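# Push two protruding cartons flush with their stack

## Task

At the end of one stack, two cartons jut out beyond the rest. Press them back until they line up with the other cartons of that same stack, so that in the end every carton in that stack is aligned, and do this without crushing any carton.

## Robot and tools

Robot: two arms, left_arm and right_arm, each ending in a five-finger hand (left_arm has a left hand, right_arm a right hand). Base poses in the scene frame: left_arm at (+0.034, +0.280, +0.003) m, right_arm at (-0.031, -0.371, 0) m, both nearly unrotated. A post stands on the floor behind the arms. Loose objects may occasionally get nudged by outside pushes.

Frame: everything uses the scene frame. Origin is at table-top height, halfway between the nominal bases; +x points out over the table, +z up, +y toward left_arm. Arm names do not match image left/right.

Hand point: a point fixed to each palm, about 0.05 m in front of it and 0.15 m from the wrist face. Its +z runs along the straight fingers (fingertips 0.06-0.07 m beyond it), +y points out of the palm, and +x runs across the palm away from the thumb on the right hand (toward the thumb on the left hand). Finger centre lines sit 0.06 m behind the point along -y. A wrist bracket on the little-finger side can collide with things. Reported positions and orientations may be off by a few cm, and friction or sag often leaves the hand 1-5 cm short of (usually below) the commanded pose without any contact.

Row layout (used by execute_actions and move): one flat list of 28 numbers, each in [-1, 1], covering both arms even if only one moves. Order: left_arm dx, dy, dz, rx, ry, rz; then left hand little, ring, middle, index, thumb_bend, thumb_turn, force_limit, speed; then the same 14 for right_arm. dx, dy, dz, rx, ry, rz are offsets (not poses) along scene axes, counted from that arm's current Hand target; 1.0 equals 0.6 m for dx-dz and 180 degrees for rx-rz, and rx-rz form one rotation vector turning about the Hand target position. Six zeros means no new pose request. Each step, the commanded orientation is clipped to within 40 degrees of the measured one.

Hand numbers: for each finger and the thumb, -1 is open/straight and +1 is closed/curled; thumb_turn -1 puts the thumb beside the palm, +1 in front of it. force_limit maps -1..+1 to roughly 0..10 N at the fingertip (0..15 N for the thumb motors). speed rises from near zero at -1 to full at +0.48 and stays full to +1. There is no "no change" value: to keep a hand as it is, resend the eight hand numbers from its last executed row; if none has run yet, send its hand_measured six values plus hand_force_limit and hand_speed. For this task the hand is mainly a pusher; keep fingers still and avoid loading them hard sideways.

execute_actions: actions is a list of actions; each action is a table of up to 15 rows, one per 1/30 s step, and a short table repeats its final row to fill 15 steps. Every row in an action is an offset from the Hand target at that action's start, so sending the same offset again moves further. cameras picks images by name; [] gives none, ["all"] gives all; with empty actions, all are returned by default.

move: target is one 28-number row or a list of up to 15 rows; all offsets count from the same starting Hand targets, not from the prior row. The hand travels straight toward the target; all arm paths finish together, capped at 10 s. speed is m/s, 0.002 to 4.3 (default 0.25), one value or one per target; rotation limit is twice that in rad/s. blend (metres) rounds corners in a list; 0 stops at each. blocking=false returns after about 0.5 s while the move continues. Paths do not avoid obstacles or the other arm. Faster moves strike harder, and aiming further beyond a contact presses harder. The result adds a move: line such as done, off_target, moving, held or fault, plus limits (paced = pose clipped, held = steps withheld).

wait: seconds 0 to 3600; lets the scene run without new commands, returning early if a running move ends. stop: brakes a running move. zoom_image: camera plus region [x0, y0, x1, y1] in pixels, at most 504 by 504, from that camera's newest image. show_instructions: shows the reference pages. finished_scene: ends the scene for good (scene may be 1 or omitted).

Cameras: cam_head_left, cam_head_right, cam_high, cam_low, cam_left_wrist, cam_right_wrist, all 672x504.

Results: end_effector_position (m) and end_effector_quat_wxyz per arm in the scene frame; Hand target is the last commanded pose after clipping, the base for the next offsets. hand_measured, hand_stopped_by (moving, target, force, stalled, fault) and hand_load_n list six values in motor order; hand_load_n is positive when the finger is pushed open. Joint torques are noisy, offset, and nonzero in free air. A Joint velocities line missing means every joint is still. MOTOR HOT warns above 85 °C; at 100 °C that arm goes limp for 30-60 s. Pushing steadily toward an unreachable pose heats motors, so back the target off past the hand point once a push is done.

Cautions: push the cartons slowly and gently with a flat hand or fingertips, approaching from the protruding end; never knock anything off the table, never slam or ram fixed or heavy objects, and keep the two arms and hands from touching each other. Moving the wrist close to the waist axis can swing the whole arm unexpectedly. Confirm alignment with camera images before finishing.

Each tool is called after "Call:" as name(argument=value, ...) on one line, values as JSON.

Reference images:

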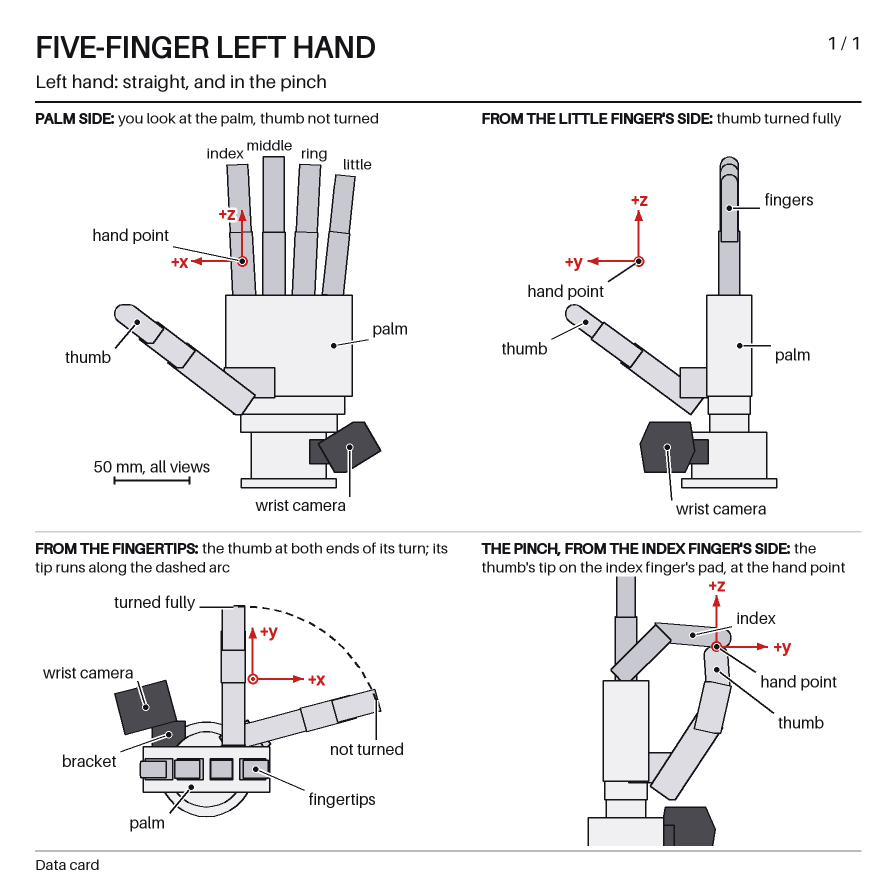

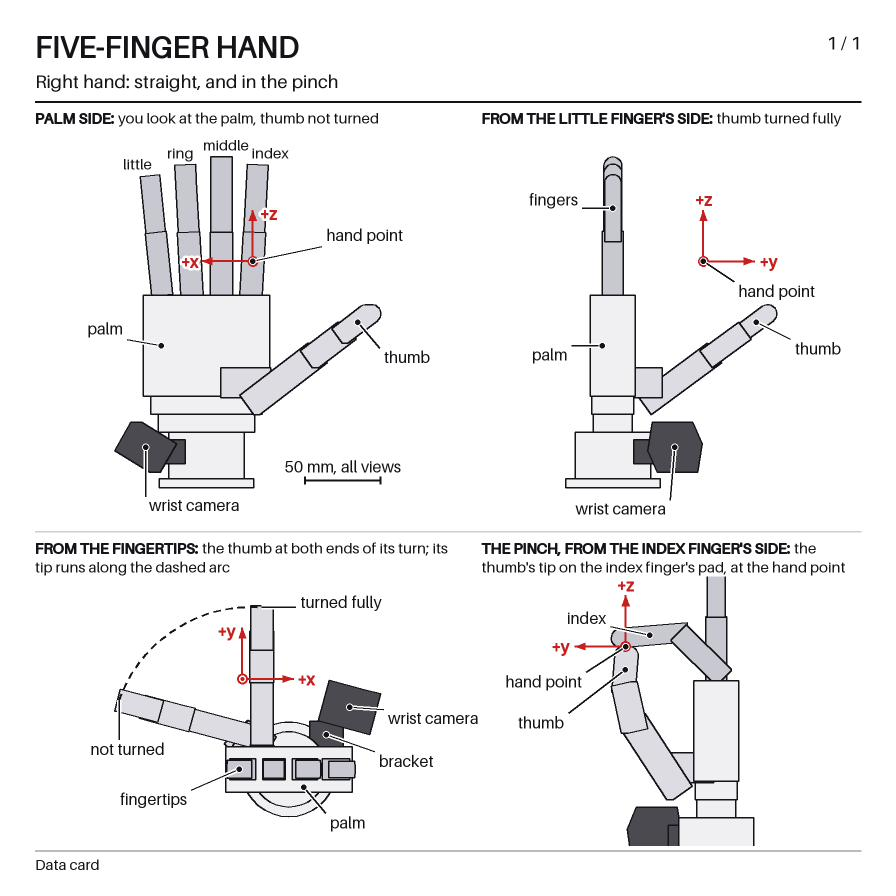

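## Session

Call:
execute_actions(actions=[])

Scene clock: 0.00 s.
left_arm: end_effector_position=(+0.4350, -0.0874, +0.3133) hand_measured=(-1.000, -1.000, -1.000, -1.000, -1.000, -1.000) hand_load_n=(+0.0, +0.0, +0.0, +0.0, +0.0, +0.0) hand_stopped_by=(target, target, target, target, target, target) hand_force_limit=0.00 hand_speed=-0.80 end_effector_quat_wxyz=(+0.133, +0.551, -0.588, +0.577) | right_arm: end_effector_position=(+0.1417, -0.5318, +0.1312) hand_measured=(-1.000, -1.000, -1.000, -1.000, -1.000, -1.000) hand_load_n=(+0.0, +0.0, +0.0, +0.0, +0.0, +0.0) hand_stopped_by=(target, target, target, target, target, target) hand_force_limit=0.00 hand_speed=-0.80 end_effector_quat_wxyz=(+0.121, -0.587, +0.793, -0.106)
Joint positions: left_arm=[-0.453 1.262 0.972 -0.072 0.567 -0.78] | right_arm=[-0.936 0.977 0.769 -1.14 -0.236 -0.586]
Joint velocities: within noise
Joint torques (N m): no reading
Motor temperatures (°C): left_arm=[25 23 23 27 23 25] | right_arm=[27 25 23 24 25 25]
Heat: left arm: hottest wrist pitch 27 °C; right arm: hottest waist 27 °C.
Hand target: left_arm +0.4406, -0.0883, +0.3288; +0.130, +0.543, -0.584, +0.589 | right_arm +0.1503, -0.5398, +0.1435; +0.124, -0.587, +0.790, -0.127

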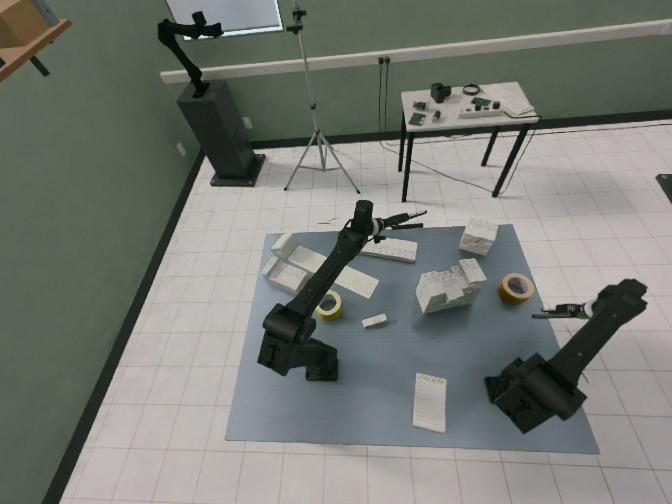

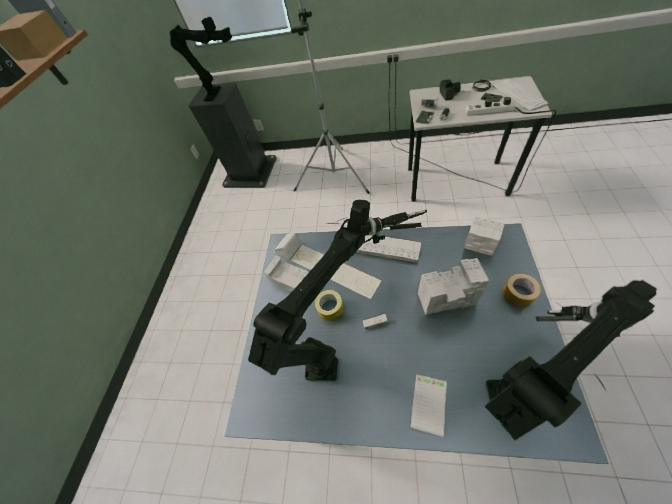

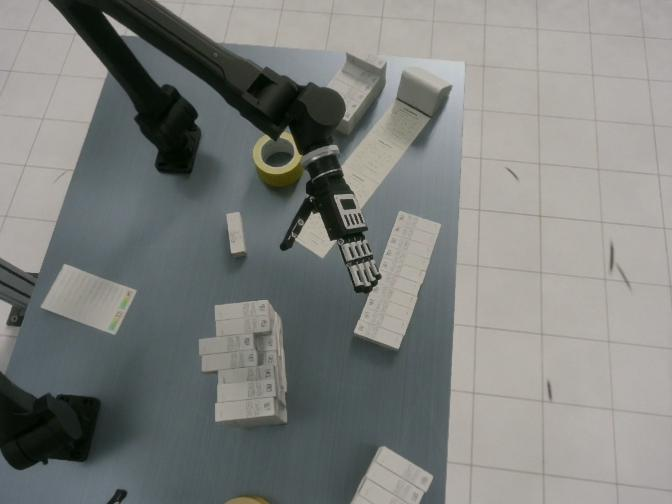

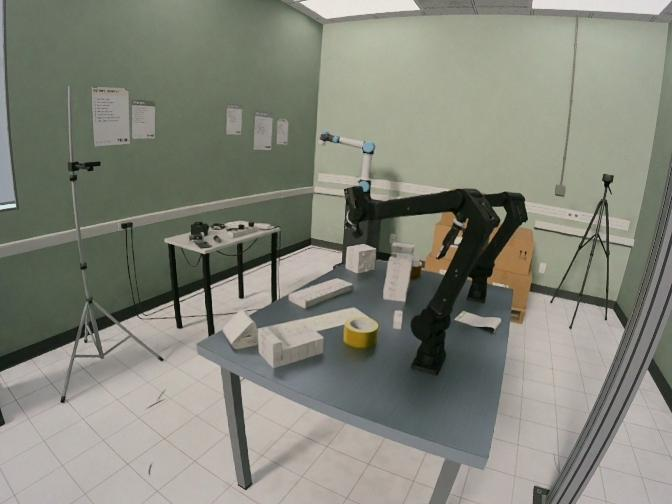

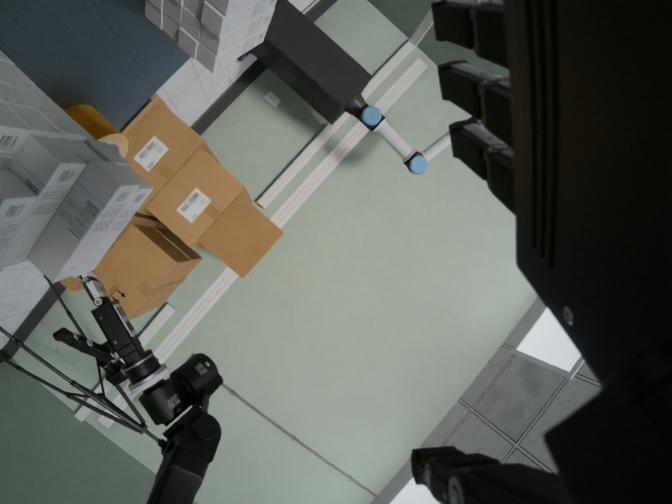

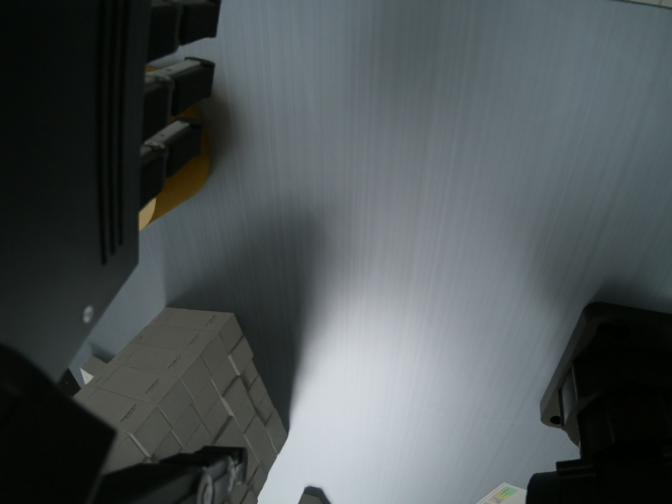

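Call:
zoom_image(camera="cam_high", region=[150, 260, 350, 460])

Call:
zoom_image(camera="cam_low", region=[320, 200, 470, 350])

Call:
zoom_image(camera="cam_right_wrist", region=[60, 280, 320, 504])

Call:
zoom_image(camera="cam_head_right", region=[390, 200, 550, 340])

Call:
zoom_image(camera="cam_head_left", region=[390, 200, 550, 340])

Call:
zoom_image(camera="cam_left_wrist", region=[0, 0, 300, 300])

Scaled by 2.520 from the camera's image (finer frame: 960x720).

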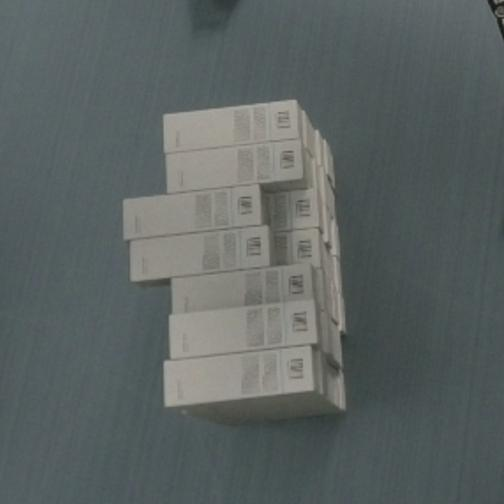

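Scaled by 3.360 from the camera's image (finer frame: 960x720).

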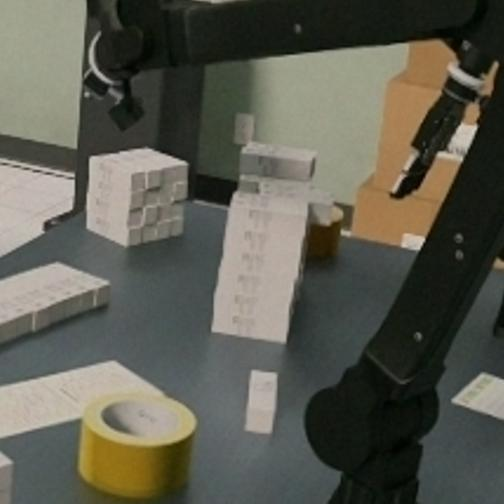

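Scaled by 1.938 from the camera's image (finer frame: 960x720).

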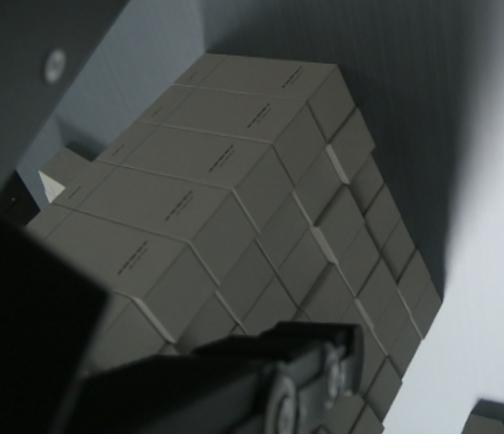

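Scaled by 3.150 from the camera's image (finer frame: 960x720).

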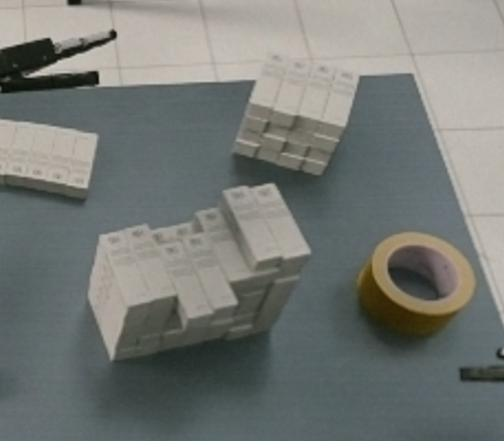

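Scaled by 3.150 from the camera's image (finer frame: 960x720).

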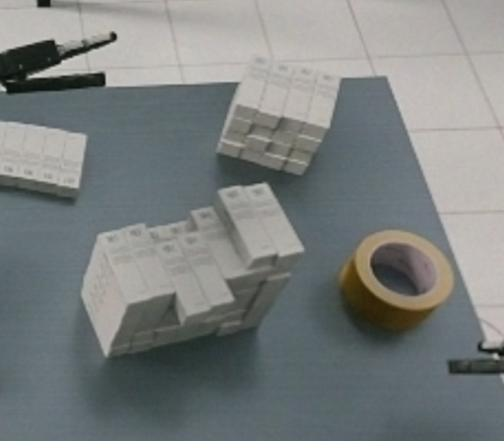

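Scaled by 1.680 from the camera's image (finer frame: 960x720).

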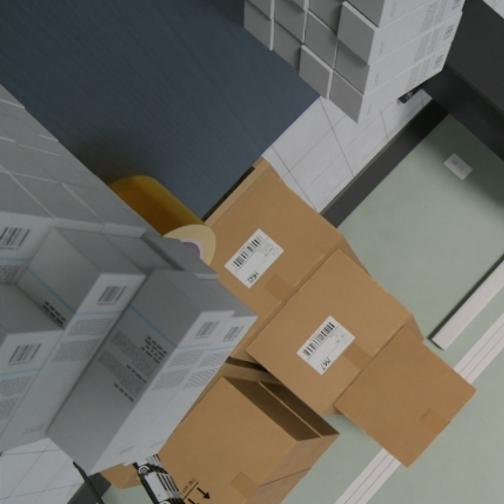

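Call:
move(target=[-0.267,0.18,0.119,0.1815,0.2036,-0.0367,-1,-1,-1,-1,-1,-1,0,-0.8,0,0,0,0,0,0,-1,-1,-1,-1,-1,-1,0,-0.8], cameras=["all"])

Scene clock: 88.93 s.
left_arm: end_effector_position=(+0.2698, +0.0190, +0.3847) hand_measured=(-1.000, -1.000, -1.000, -1.000, -1.000, -1.000) hand_load_n=(+0.0, +0.0, +0.0, +0.0, +0.0, +0.0) hand_stopped_by=(target, target, target, target, target, target) hand_force_limit=0.00 hand_speed=-0.80 end_effector_quat_wxyz=(+0.190, +0.682, -0.683, +0.181) | right_arm: end_effector_position=(+0.1417, -0.5318, +0.1312) hand_measured=(-1.000, -1.000, -1.000, -1.000, -1.000, -1.000) hand_load_n=(+0.0, +0.0, +0.0, +0.0, +0.0, +0.0) hand_stopped_by=(target, target, target, target, target, target) hand_force_limit=0.00 hand_speed=-0.80 end_effector_quat_wxyz=(+0.121, -0.587, +0.793, -0.106)
Joint positions: left_arm=[-0.436 1.185 1.446 -1.605 0.484 -0.483] | right_arm=[-0.936 0.977 0.769 -1.14 -0.236 -0.586]
Joint torques (N m): left_arm=[0.32 -5.48 14.38 0.35 0.22 0.06] | right_arm=[0.44 -2.84 9.07 1.14 -0.12 0.05]
Motor temperatures (°C): left_arm=[25 25 32 27 23 24] | right_arm=[26 25 29 24 26 24]
Heat: left arm: hottest elbow 32 °C; right arm: hottest elbow 29 °C.
Hand target: left_arm +0.2804, +0.0197, +0.4002; +0.182, +0.679, -0.683, +0.198 | right_arm +0.1503, -0.5398, +0.1435; +0.124, -0.587, +0.790, -0.127
Off the commanded pose: left_arm 0.019 m, 2 deg | right_arm 0.017 m, 2 deg.
move: off_target (left_arm)

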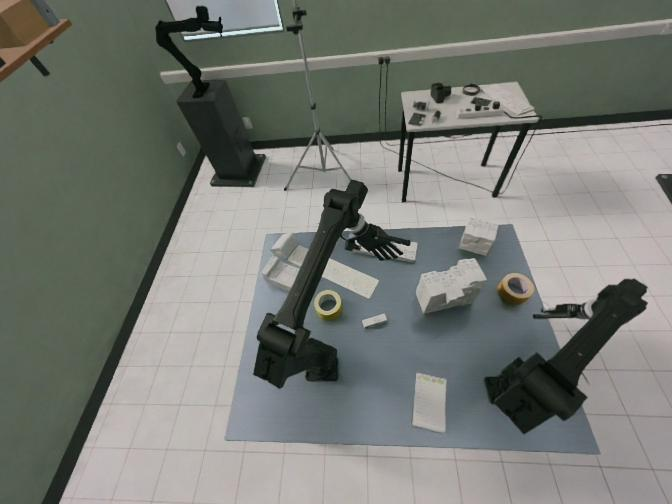

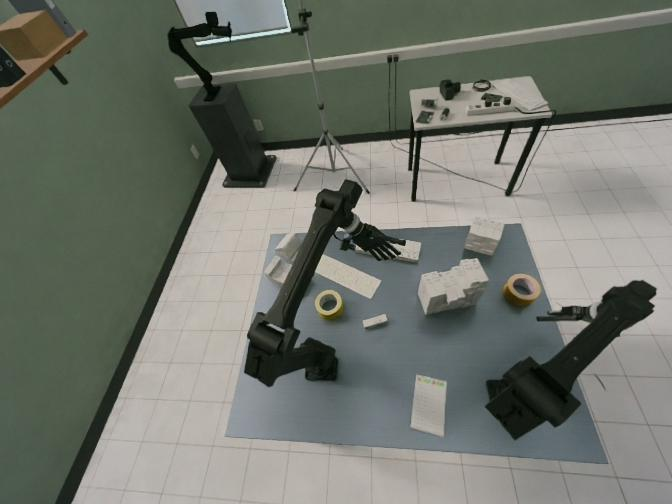

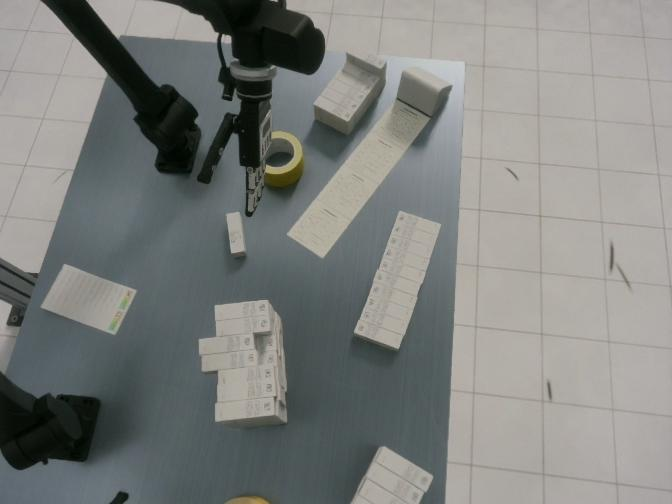

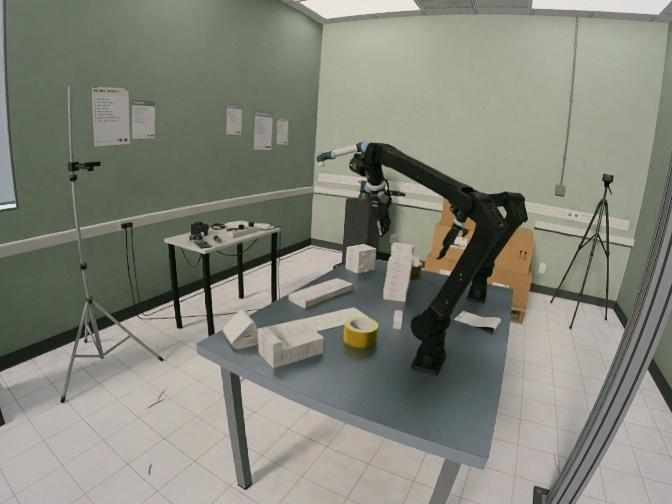

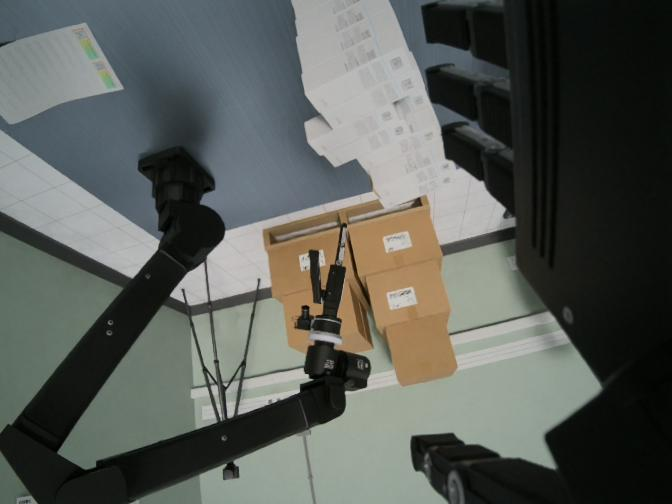

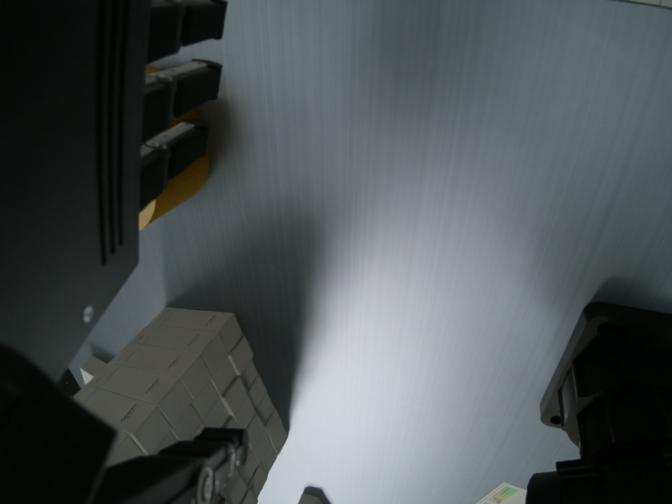

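Call:
zoom_image(camera="cam_left_wrist", region=[270, 0, 470, 220])

Call:
zoom_image(camera="cam_low", region=[340, 220, 440, 320])

Call:
zoom_image(camera="cam_high", region=[180, 280, 320, 440])

Scaled by 2.291 from the camera's image (finer frame: 960x720).

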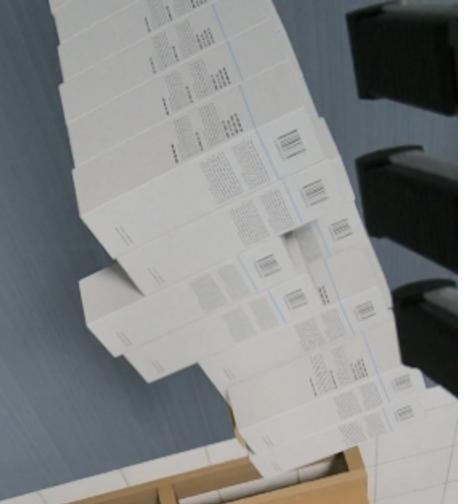

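Scaled by 5.040 from the camera's image (finer frame: 960x720).

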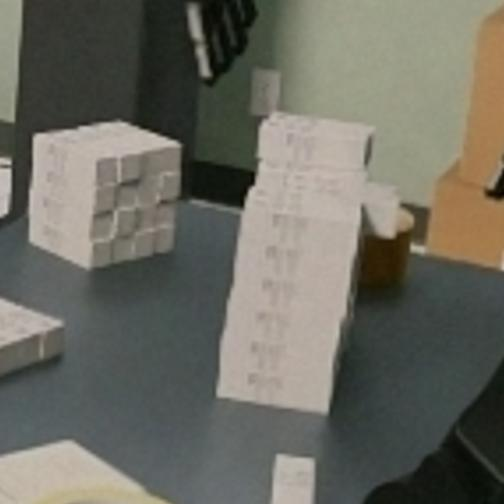

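Scaled by 3.150 from the camera's image (finer frame: 960x720).

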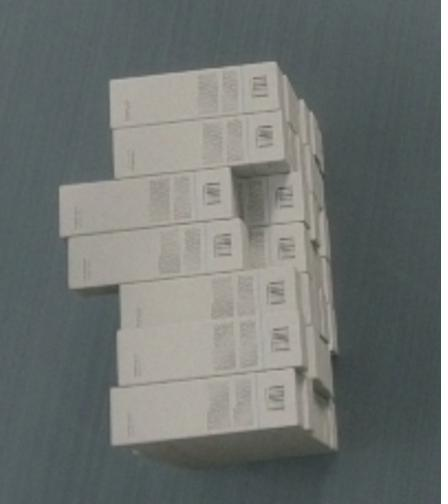

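Call:
move(target=[-0.03,-0.033,0.017,0.222,0,0,-1,-1,-1,-1,-1,-1,0,-0.8,0,0,0,0,0,0,-1,-1,-1,-1,-1,-1,0,-0.8], cameras=["cam_left_wrist","cam_high"])

Scene clock: 117.60 s.
left_arm: end_effector_position=(+0.2631, +0.0032, +0.3846) hand_measured=(-1.000, -1.000, -1.000, -1.000, -1.000, -1.000) hand_load_n=(+0.0, +0.0, +0.0, +0.0, +0.0, +0.0) hand_stopped_by=(target, target, target, target, target, target) hand_force_limit=0.00 hand_speed=-0.80 end_effector_quat_wxyz=(-0.041, +0.686, -0.715, +0.129) | right_arm: end_effector_position=(+0.1417, -0.5318, +0.1312) hand_measured=(-1.000, -1.000, -1.000, -1.000, -1.000, -1.000) hand_load_n=(+0.0, +0.0, -0.5, +0.0, +0.0, +0.0) hand_stopped_by=(target, target, target, target, target, target) hand_force_limit=0.00 hand_speed=-0.80 end_effector_quat_wxyz=(+0.121, -0.587, +0.793, -0.106)
Joint positions: left_arm=[-0.749 1.222 1.602 -1.687 -0.065 -0.692] | right_arm=[-0.936 0.977 0.769 -1.14 -0.236 -0.586]
Joint torques (N m): left_arm=[-1.44 -7.65 13.93 0.53 -0.11 -0.25] | right_arm=[0.44 -2.84 9.07 1.14 -0.12 0.05]
Heat: left arm: hottest elbow 36 °C; right arm: hottest elbow 30 °C.
Hand target: left_arm +0.2624, -0.0001, +0.4104; -0.061, +0.701, -0.709, -0.047 | right_arm +0.1503, -0.5398, +0.1435; +0.124, -0.587, +0.790, -0.127
Off the commanded pose: left_arm 0.026 m, 20 deg | right_arm 0.017 m, 2 deg.
joint sent to its limit (left arm) — joint 4 (wrist pitch), lower limit. The joint targets are off in position and orientation.
move: off_target (left_arm)
Images, in order (width x height): cam_high 672x504, cam_left_wrist 672x504.

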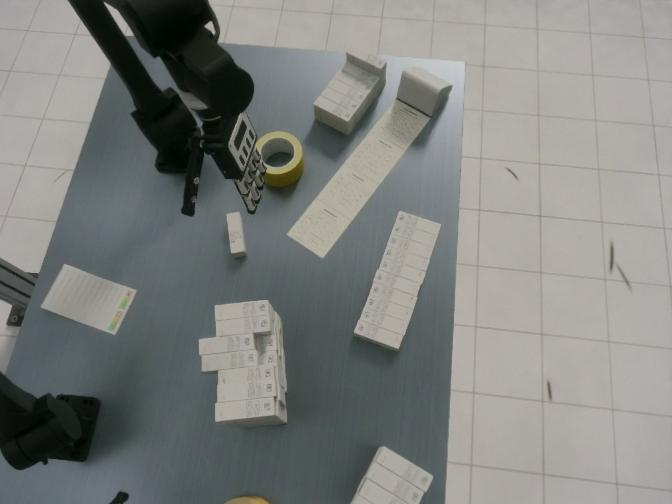

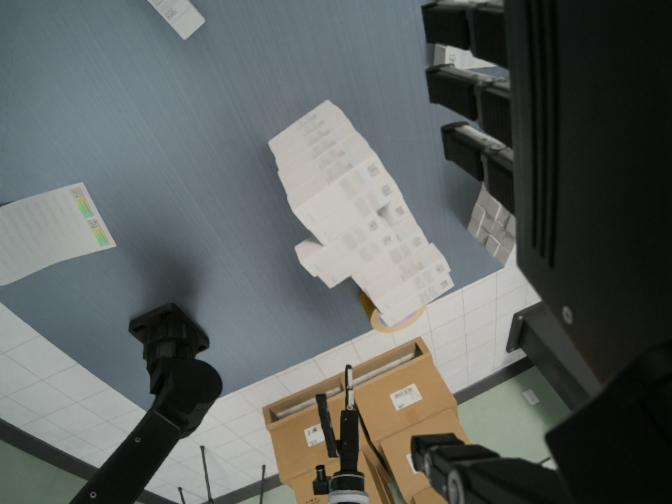

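Call:
zoom_image(camera="cam_left_wrist", region=[250, 90, 470, 330])

Scaled by 2.100 from the camera's image (finer frame: 960x720).

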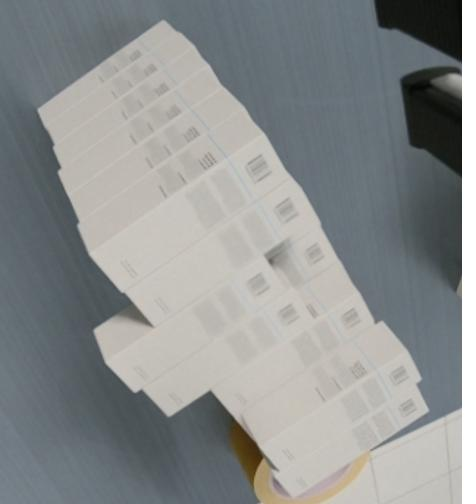

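Call:
zoom_image(camera="cam_left_wrist", region=[350, 180, 460, 320])

Call:
zoom_image(camera="cam_high", region=[190, 320, 300, 430])

Scaled by 3.600 from the camera's image (finer frame: 960x720).

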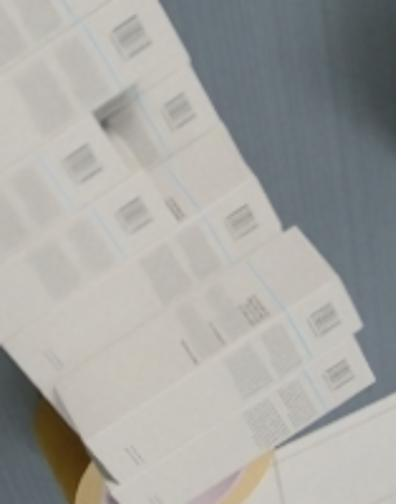

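Scaled by 4.582 from the camera's image (finer frame: 960x720).

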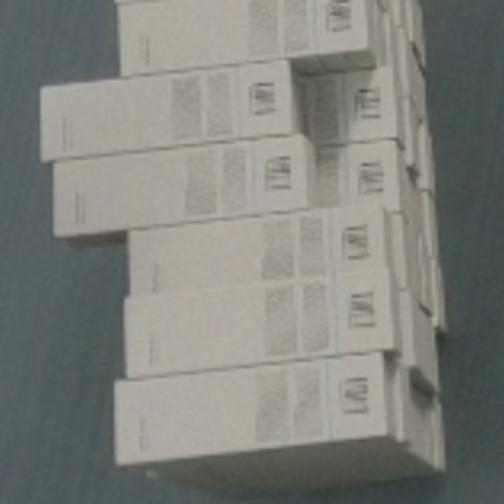

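Call:
move(target=[[0,0,0,0,0,0,-1,-1,-1,-1,-1,-1,0,-0.8,0.083,0.2,0.311,0,0,0.111,1,1,-1,-1,-1,-1,0,0],[0,0,0,0,0,0,-1,-1,-1,-1,-1,-1,0,-0.8,-0.025,0.5,0.261,0,0,0.222,1,1,-1,-1,-1,-1,0,0]], blend=[0.03,0], cameras=["all"])

Scene clock: 193.83 s.
left_arm: end_effector_position=(+0.2631, +0.0032, +0.3846) hand_measured=(-1.000, -1.000, -1.000, -1.000, -1.000, -1.000) hand_load_n=(+0.0, +0.5, +0.0, +0.5, +0.0, +0.0) hand_stopped_by=(target, target, target, target, target, target) hand_force_limit=0.00 hand_speed=-0.80 end_effector_quat_wxyz=(-0.041, +0.686, -0.715, +0.129) | right_arm: end_effector_position=(+0.1286, -0.2471, +0.2944) hand_measured=(+1.000, +1.000, -1.000, -1.000, -1.000, -1.000) hand_load_n=(+0.0, +0.0, +0.0, +0.0, +0.0, +0.0) hand_stopped_by=(target, target, target, target, target, target) hand_force_limit=0.00 hand_speed=0.00 end_effector_quat_wxyz=(-0.144, +0.824, -0.543, +0.071)
Joint positions: left_arm=[-0.749 1.222 1.602 -1.687 -0.065 -0.692] | right_arm=[0.443 0.796 1.108 -1.561 -0.019 0.067]
Joint torques (N m): left_arm=[-1.96 -7.36 14.01 0.5 -0.08 -0.21] | right_arm=[1.26 0.26 7.95 1.88 0.11 0.14]
Motor temperatures (°C): left_arm=[25 24 40 26 23 24] | right_arm=[26 25 31 24 25 24]
Heat: left arm: hottest elbow 40 °C; right arm: hottest elbow 31 °C.
Hand target: left_arm +0.2624, -0.0001, +0.4104; -0.061, +0.701, -0.709, -0.047 | right_arm +0.1353, -0.2398, +0.3001; -0.160, +0.822, -0.541, +0.077
Off the commanded pose: left_arm 0.026 m, 20 deg | right_arm 0.011 m, 2 deg.
joint sent to its limit (left arm) — joint 4 (wrist pitch), lower limit. The joint targets are off in position and orientation.
move: off_target (right_arm)

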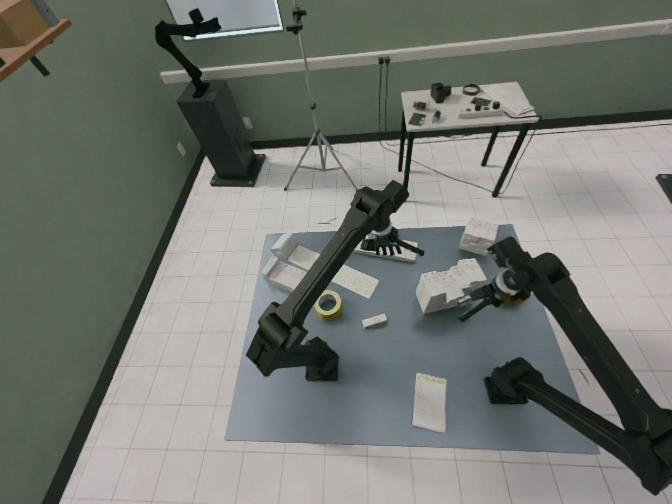

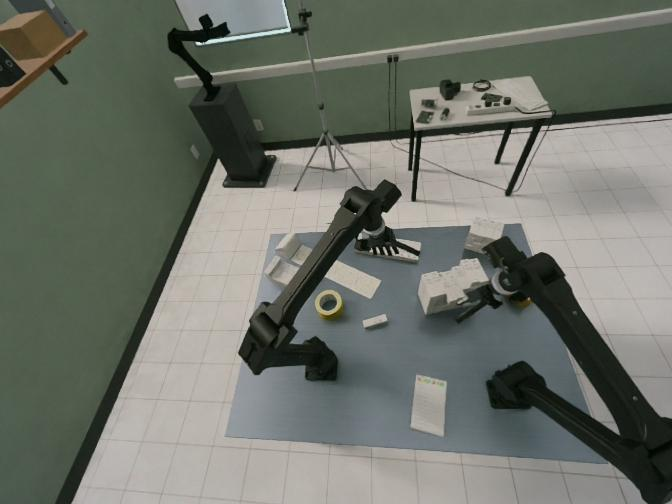

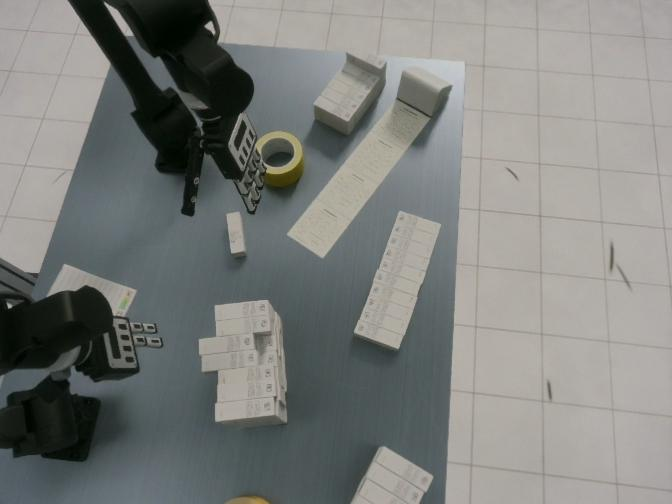

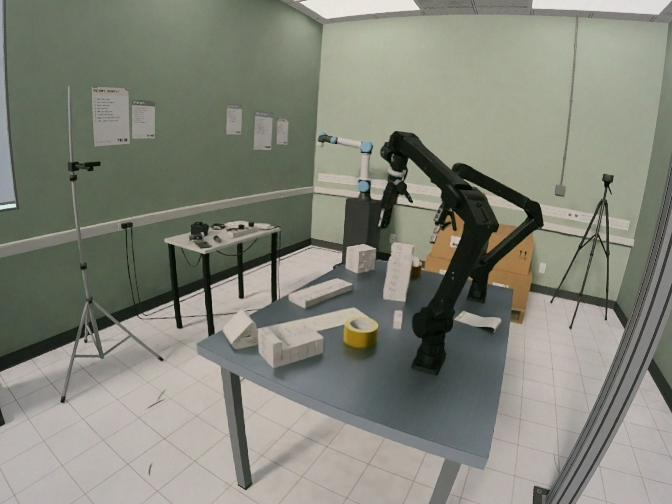

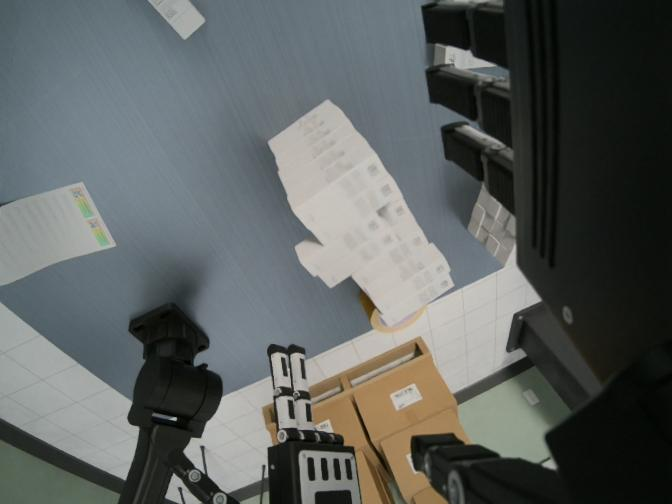

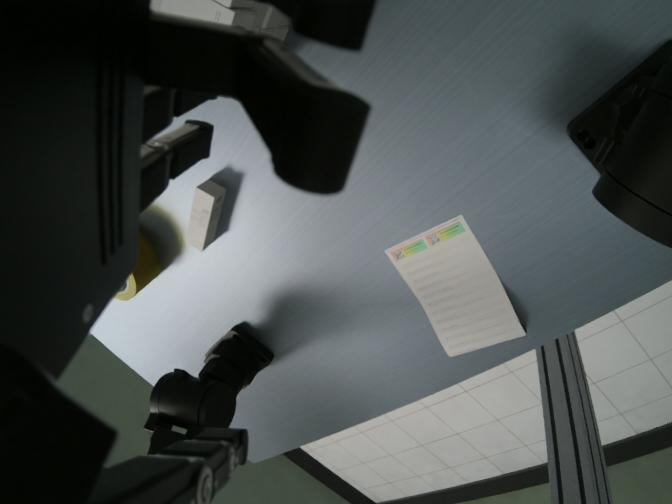

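Call:
zoom_image(camera="cam_high", region=[70, 280, 310, 440])

Call:
zoom_image(camera="cam_left_wrist", region=[240, 180, 480, 460])

Call:
zoom_image(camera="cam_head_right", region=[400, 220, 560, 340])

Scaled by 2.100 from the camera's image (finer frame: 960x720).

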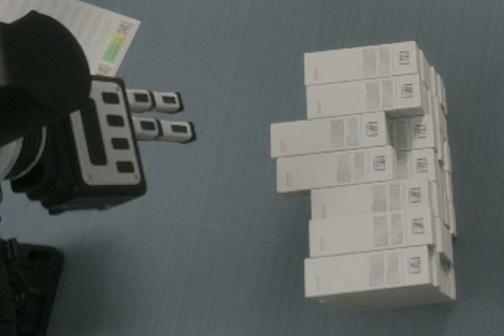

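Scaled by 1.800 from the camera's image (finer frame: 960x720).

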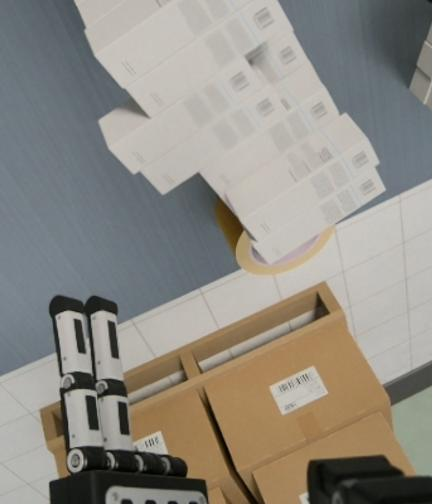

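Scaled by 3.150 from the camera's image (finer frame: 960x720).

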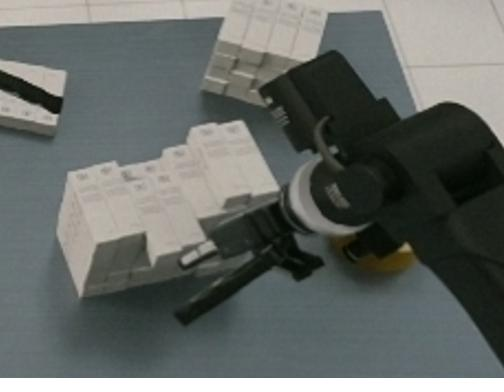

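Call:
move(target=[0,0,0,0,0,0,-1,-1,-1,-1,-1,-1,0,-0.8,0.01,0.066,-0.08,0,0,-0.083,1,1,-1,-1,-1,-1,0,0], cameras=["all"])

Call:
zoom_image(camera="cam_high", region=[90, 280, 310, 440])

Call:
zoom_image(camera="cam_left_wrist", region=[240, 180, 480, 400])

Call:
zoom_image(camera="cam_head_right", region=[400, 220, 560, 340])

Scene clock: 260.57 s.
left_arm: end_effector_position=(+0.2631, +0.0032, +0.3846) hand_measured=(-1.000, -1.000, -1.000, -1.000, -1.000, -1.000) hand_load_n=(+0.0, +0.0, +0.0, +0.0, +0.0, +0.0) hand_stopped_by=(target, target, target, target, target, target) hand_force_limit=0.00 hand_speed=-0.80 end_effector_quat_wxyz=(-0.041, +0.686, -0.715, +0.129) | right_arm: end_effector_position=(+0.1345, -0.2068, +0.2471) hand_measured=(+1.000, +1.000, -1.000, -1.000, -1.000, -1.000) hand_load_n=(+0.5, +0.0, +0.0, +0.0, +0.0, +0.0) hand_stopped_by=(target, target, target, target, target, target) hand_force_limit=0.00 hand_speed=0.00 end_effector_quat_wxyz=(-0.133, +0.749, -0.643, +0.092)
Joint positions: left_arm=[-0.749 1.222 1.602 -1.687 -0.065 -0.692] | right_arm=[0.622 0.814 0.99 -1.445 0.122 0.478]
Joint torques (N m): left_arm=[-1.85 -7.77 13.96 0.53 -0.07 -0.23] | right_arm=[1.26 -0.38 8.01 1.84 0.21 0.13]
Heat: left arm: hottest elbow 41 °C; right arm: hottest elbow 31 °C.
Hand target: left_arm +0.2624, -0.0001, +0.4104; -0.061, +0.701, -0.709, -0.047 | right_arm +0.1413, -0.2002, +0.2521; -0.148, +0.744, -0.644, +0.097
Off the commanded pose: left_arm 0.026 m, 20 deg | right_arm 0.011 m, 2 deg.
joint sent to its limit (left arm) — joint 4 (wrist pitch), lower limit. The joint targets are off in position and orientation.
move: off_target (right_arm)

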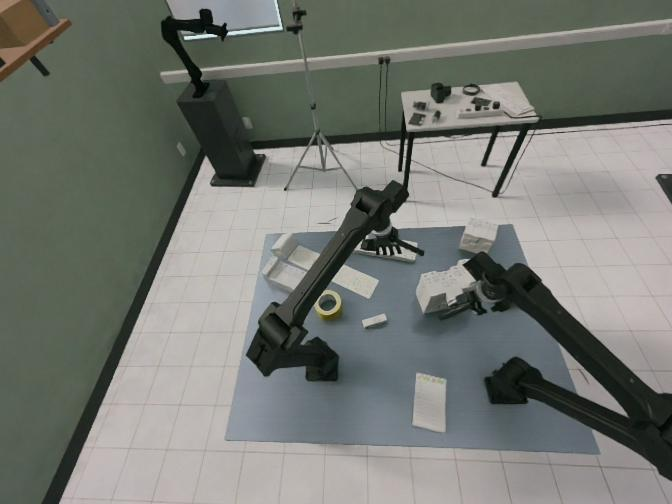

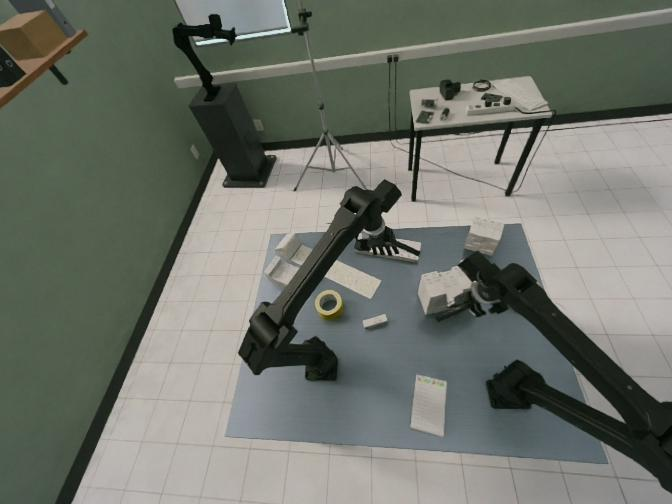

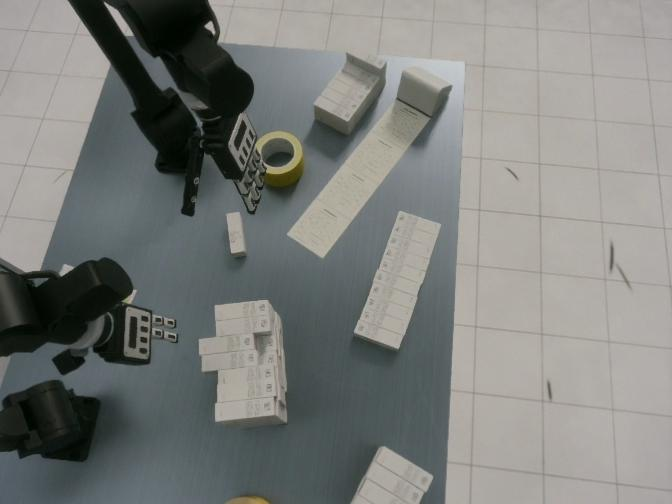

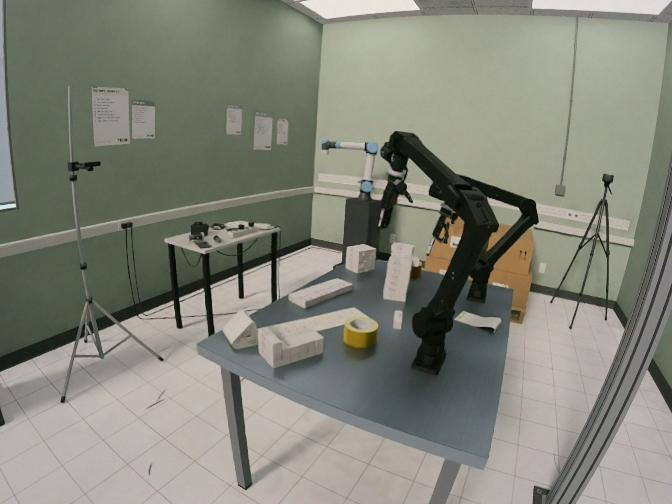

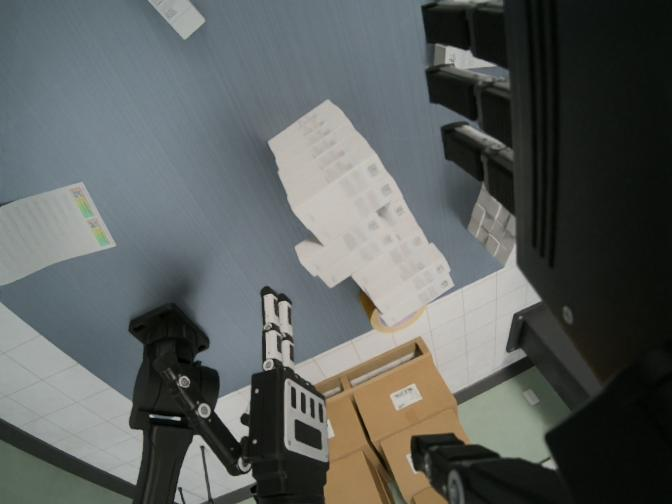

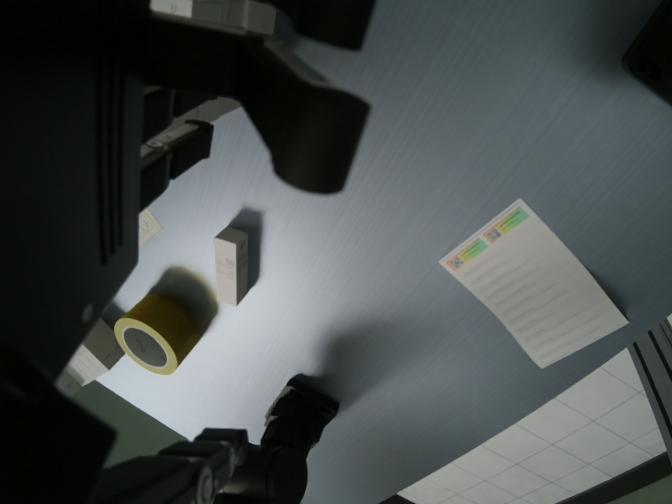

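Scaled by 2.291 from the camera's image (finer frame: 960x720).

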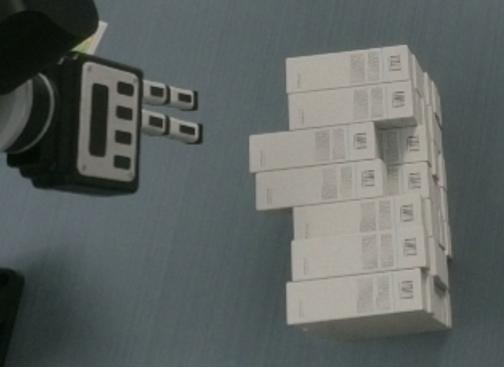

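Scaled by 2.100 from the camera's image (finer frame: 960x720).

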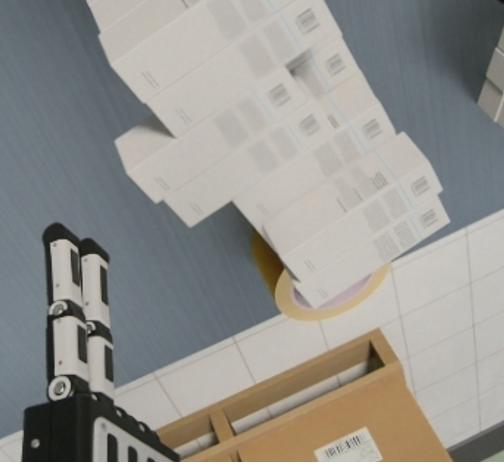

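Scaled by 3.150 from the camera's image (finer frame: 960x720).

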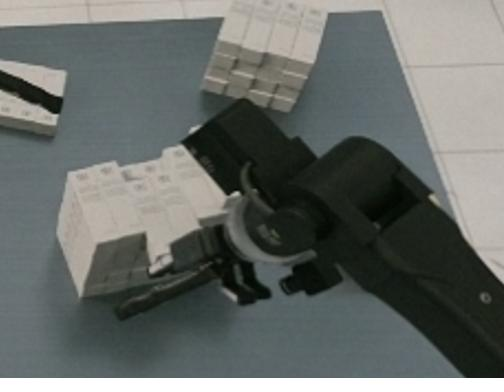

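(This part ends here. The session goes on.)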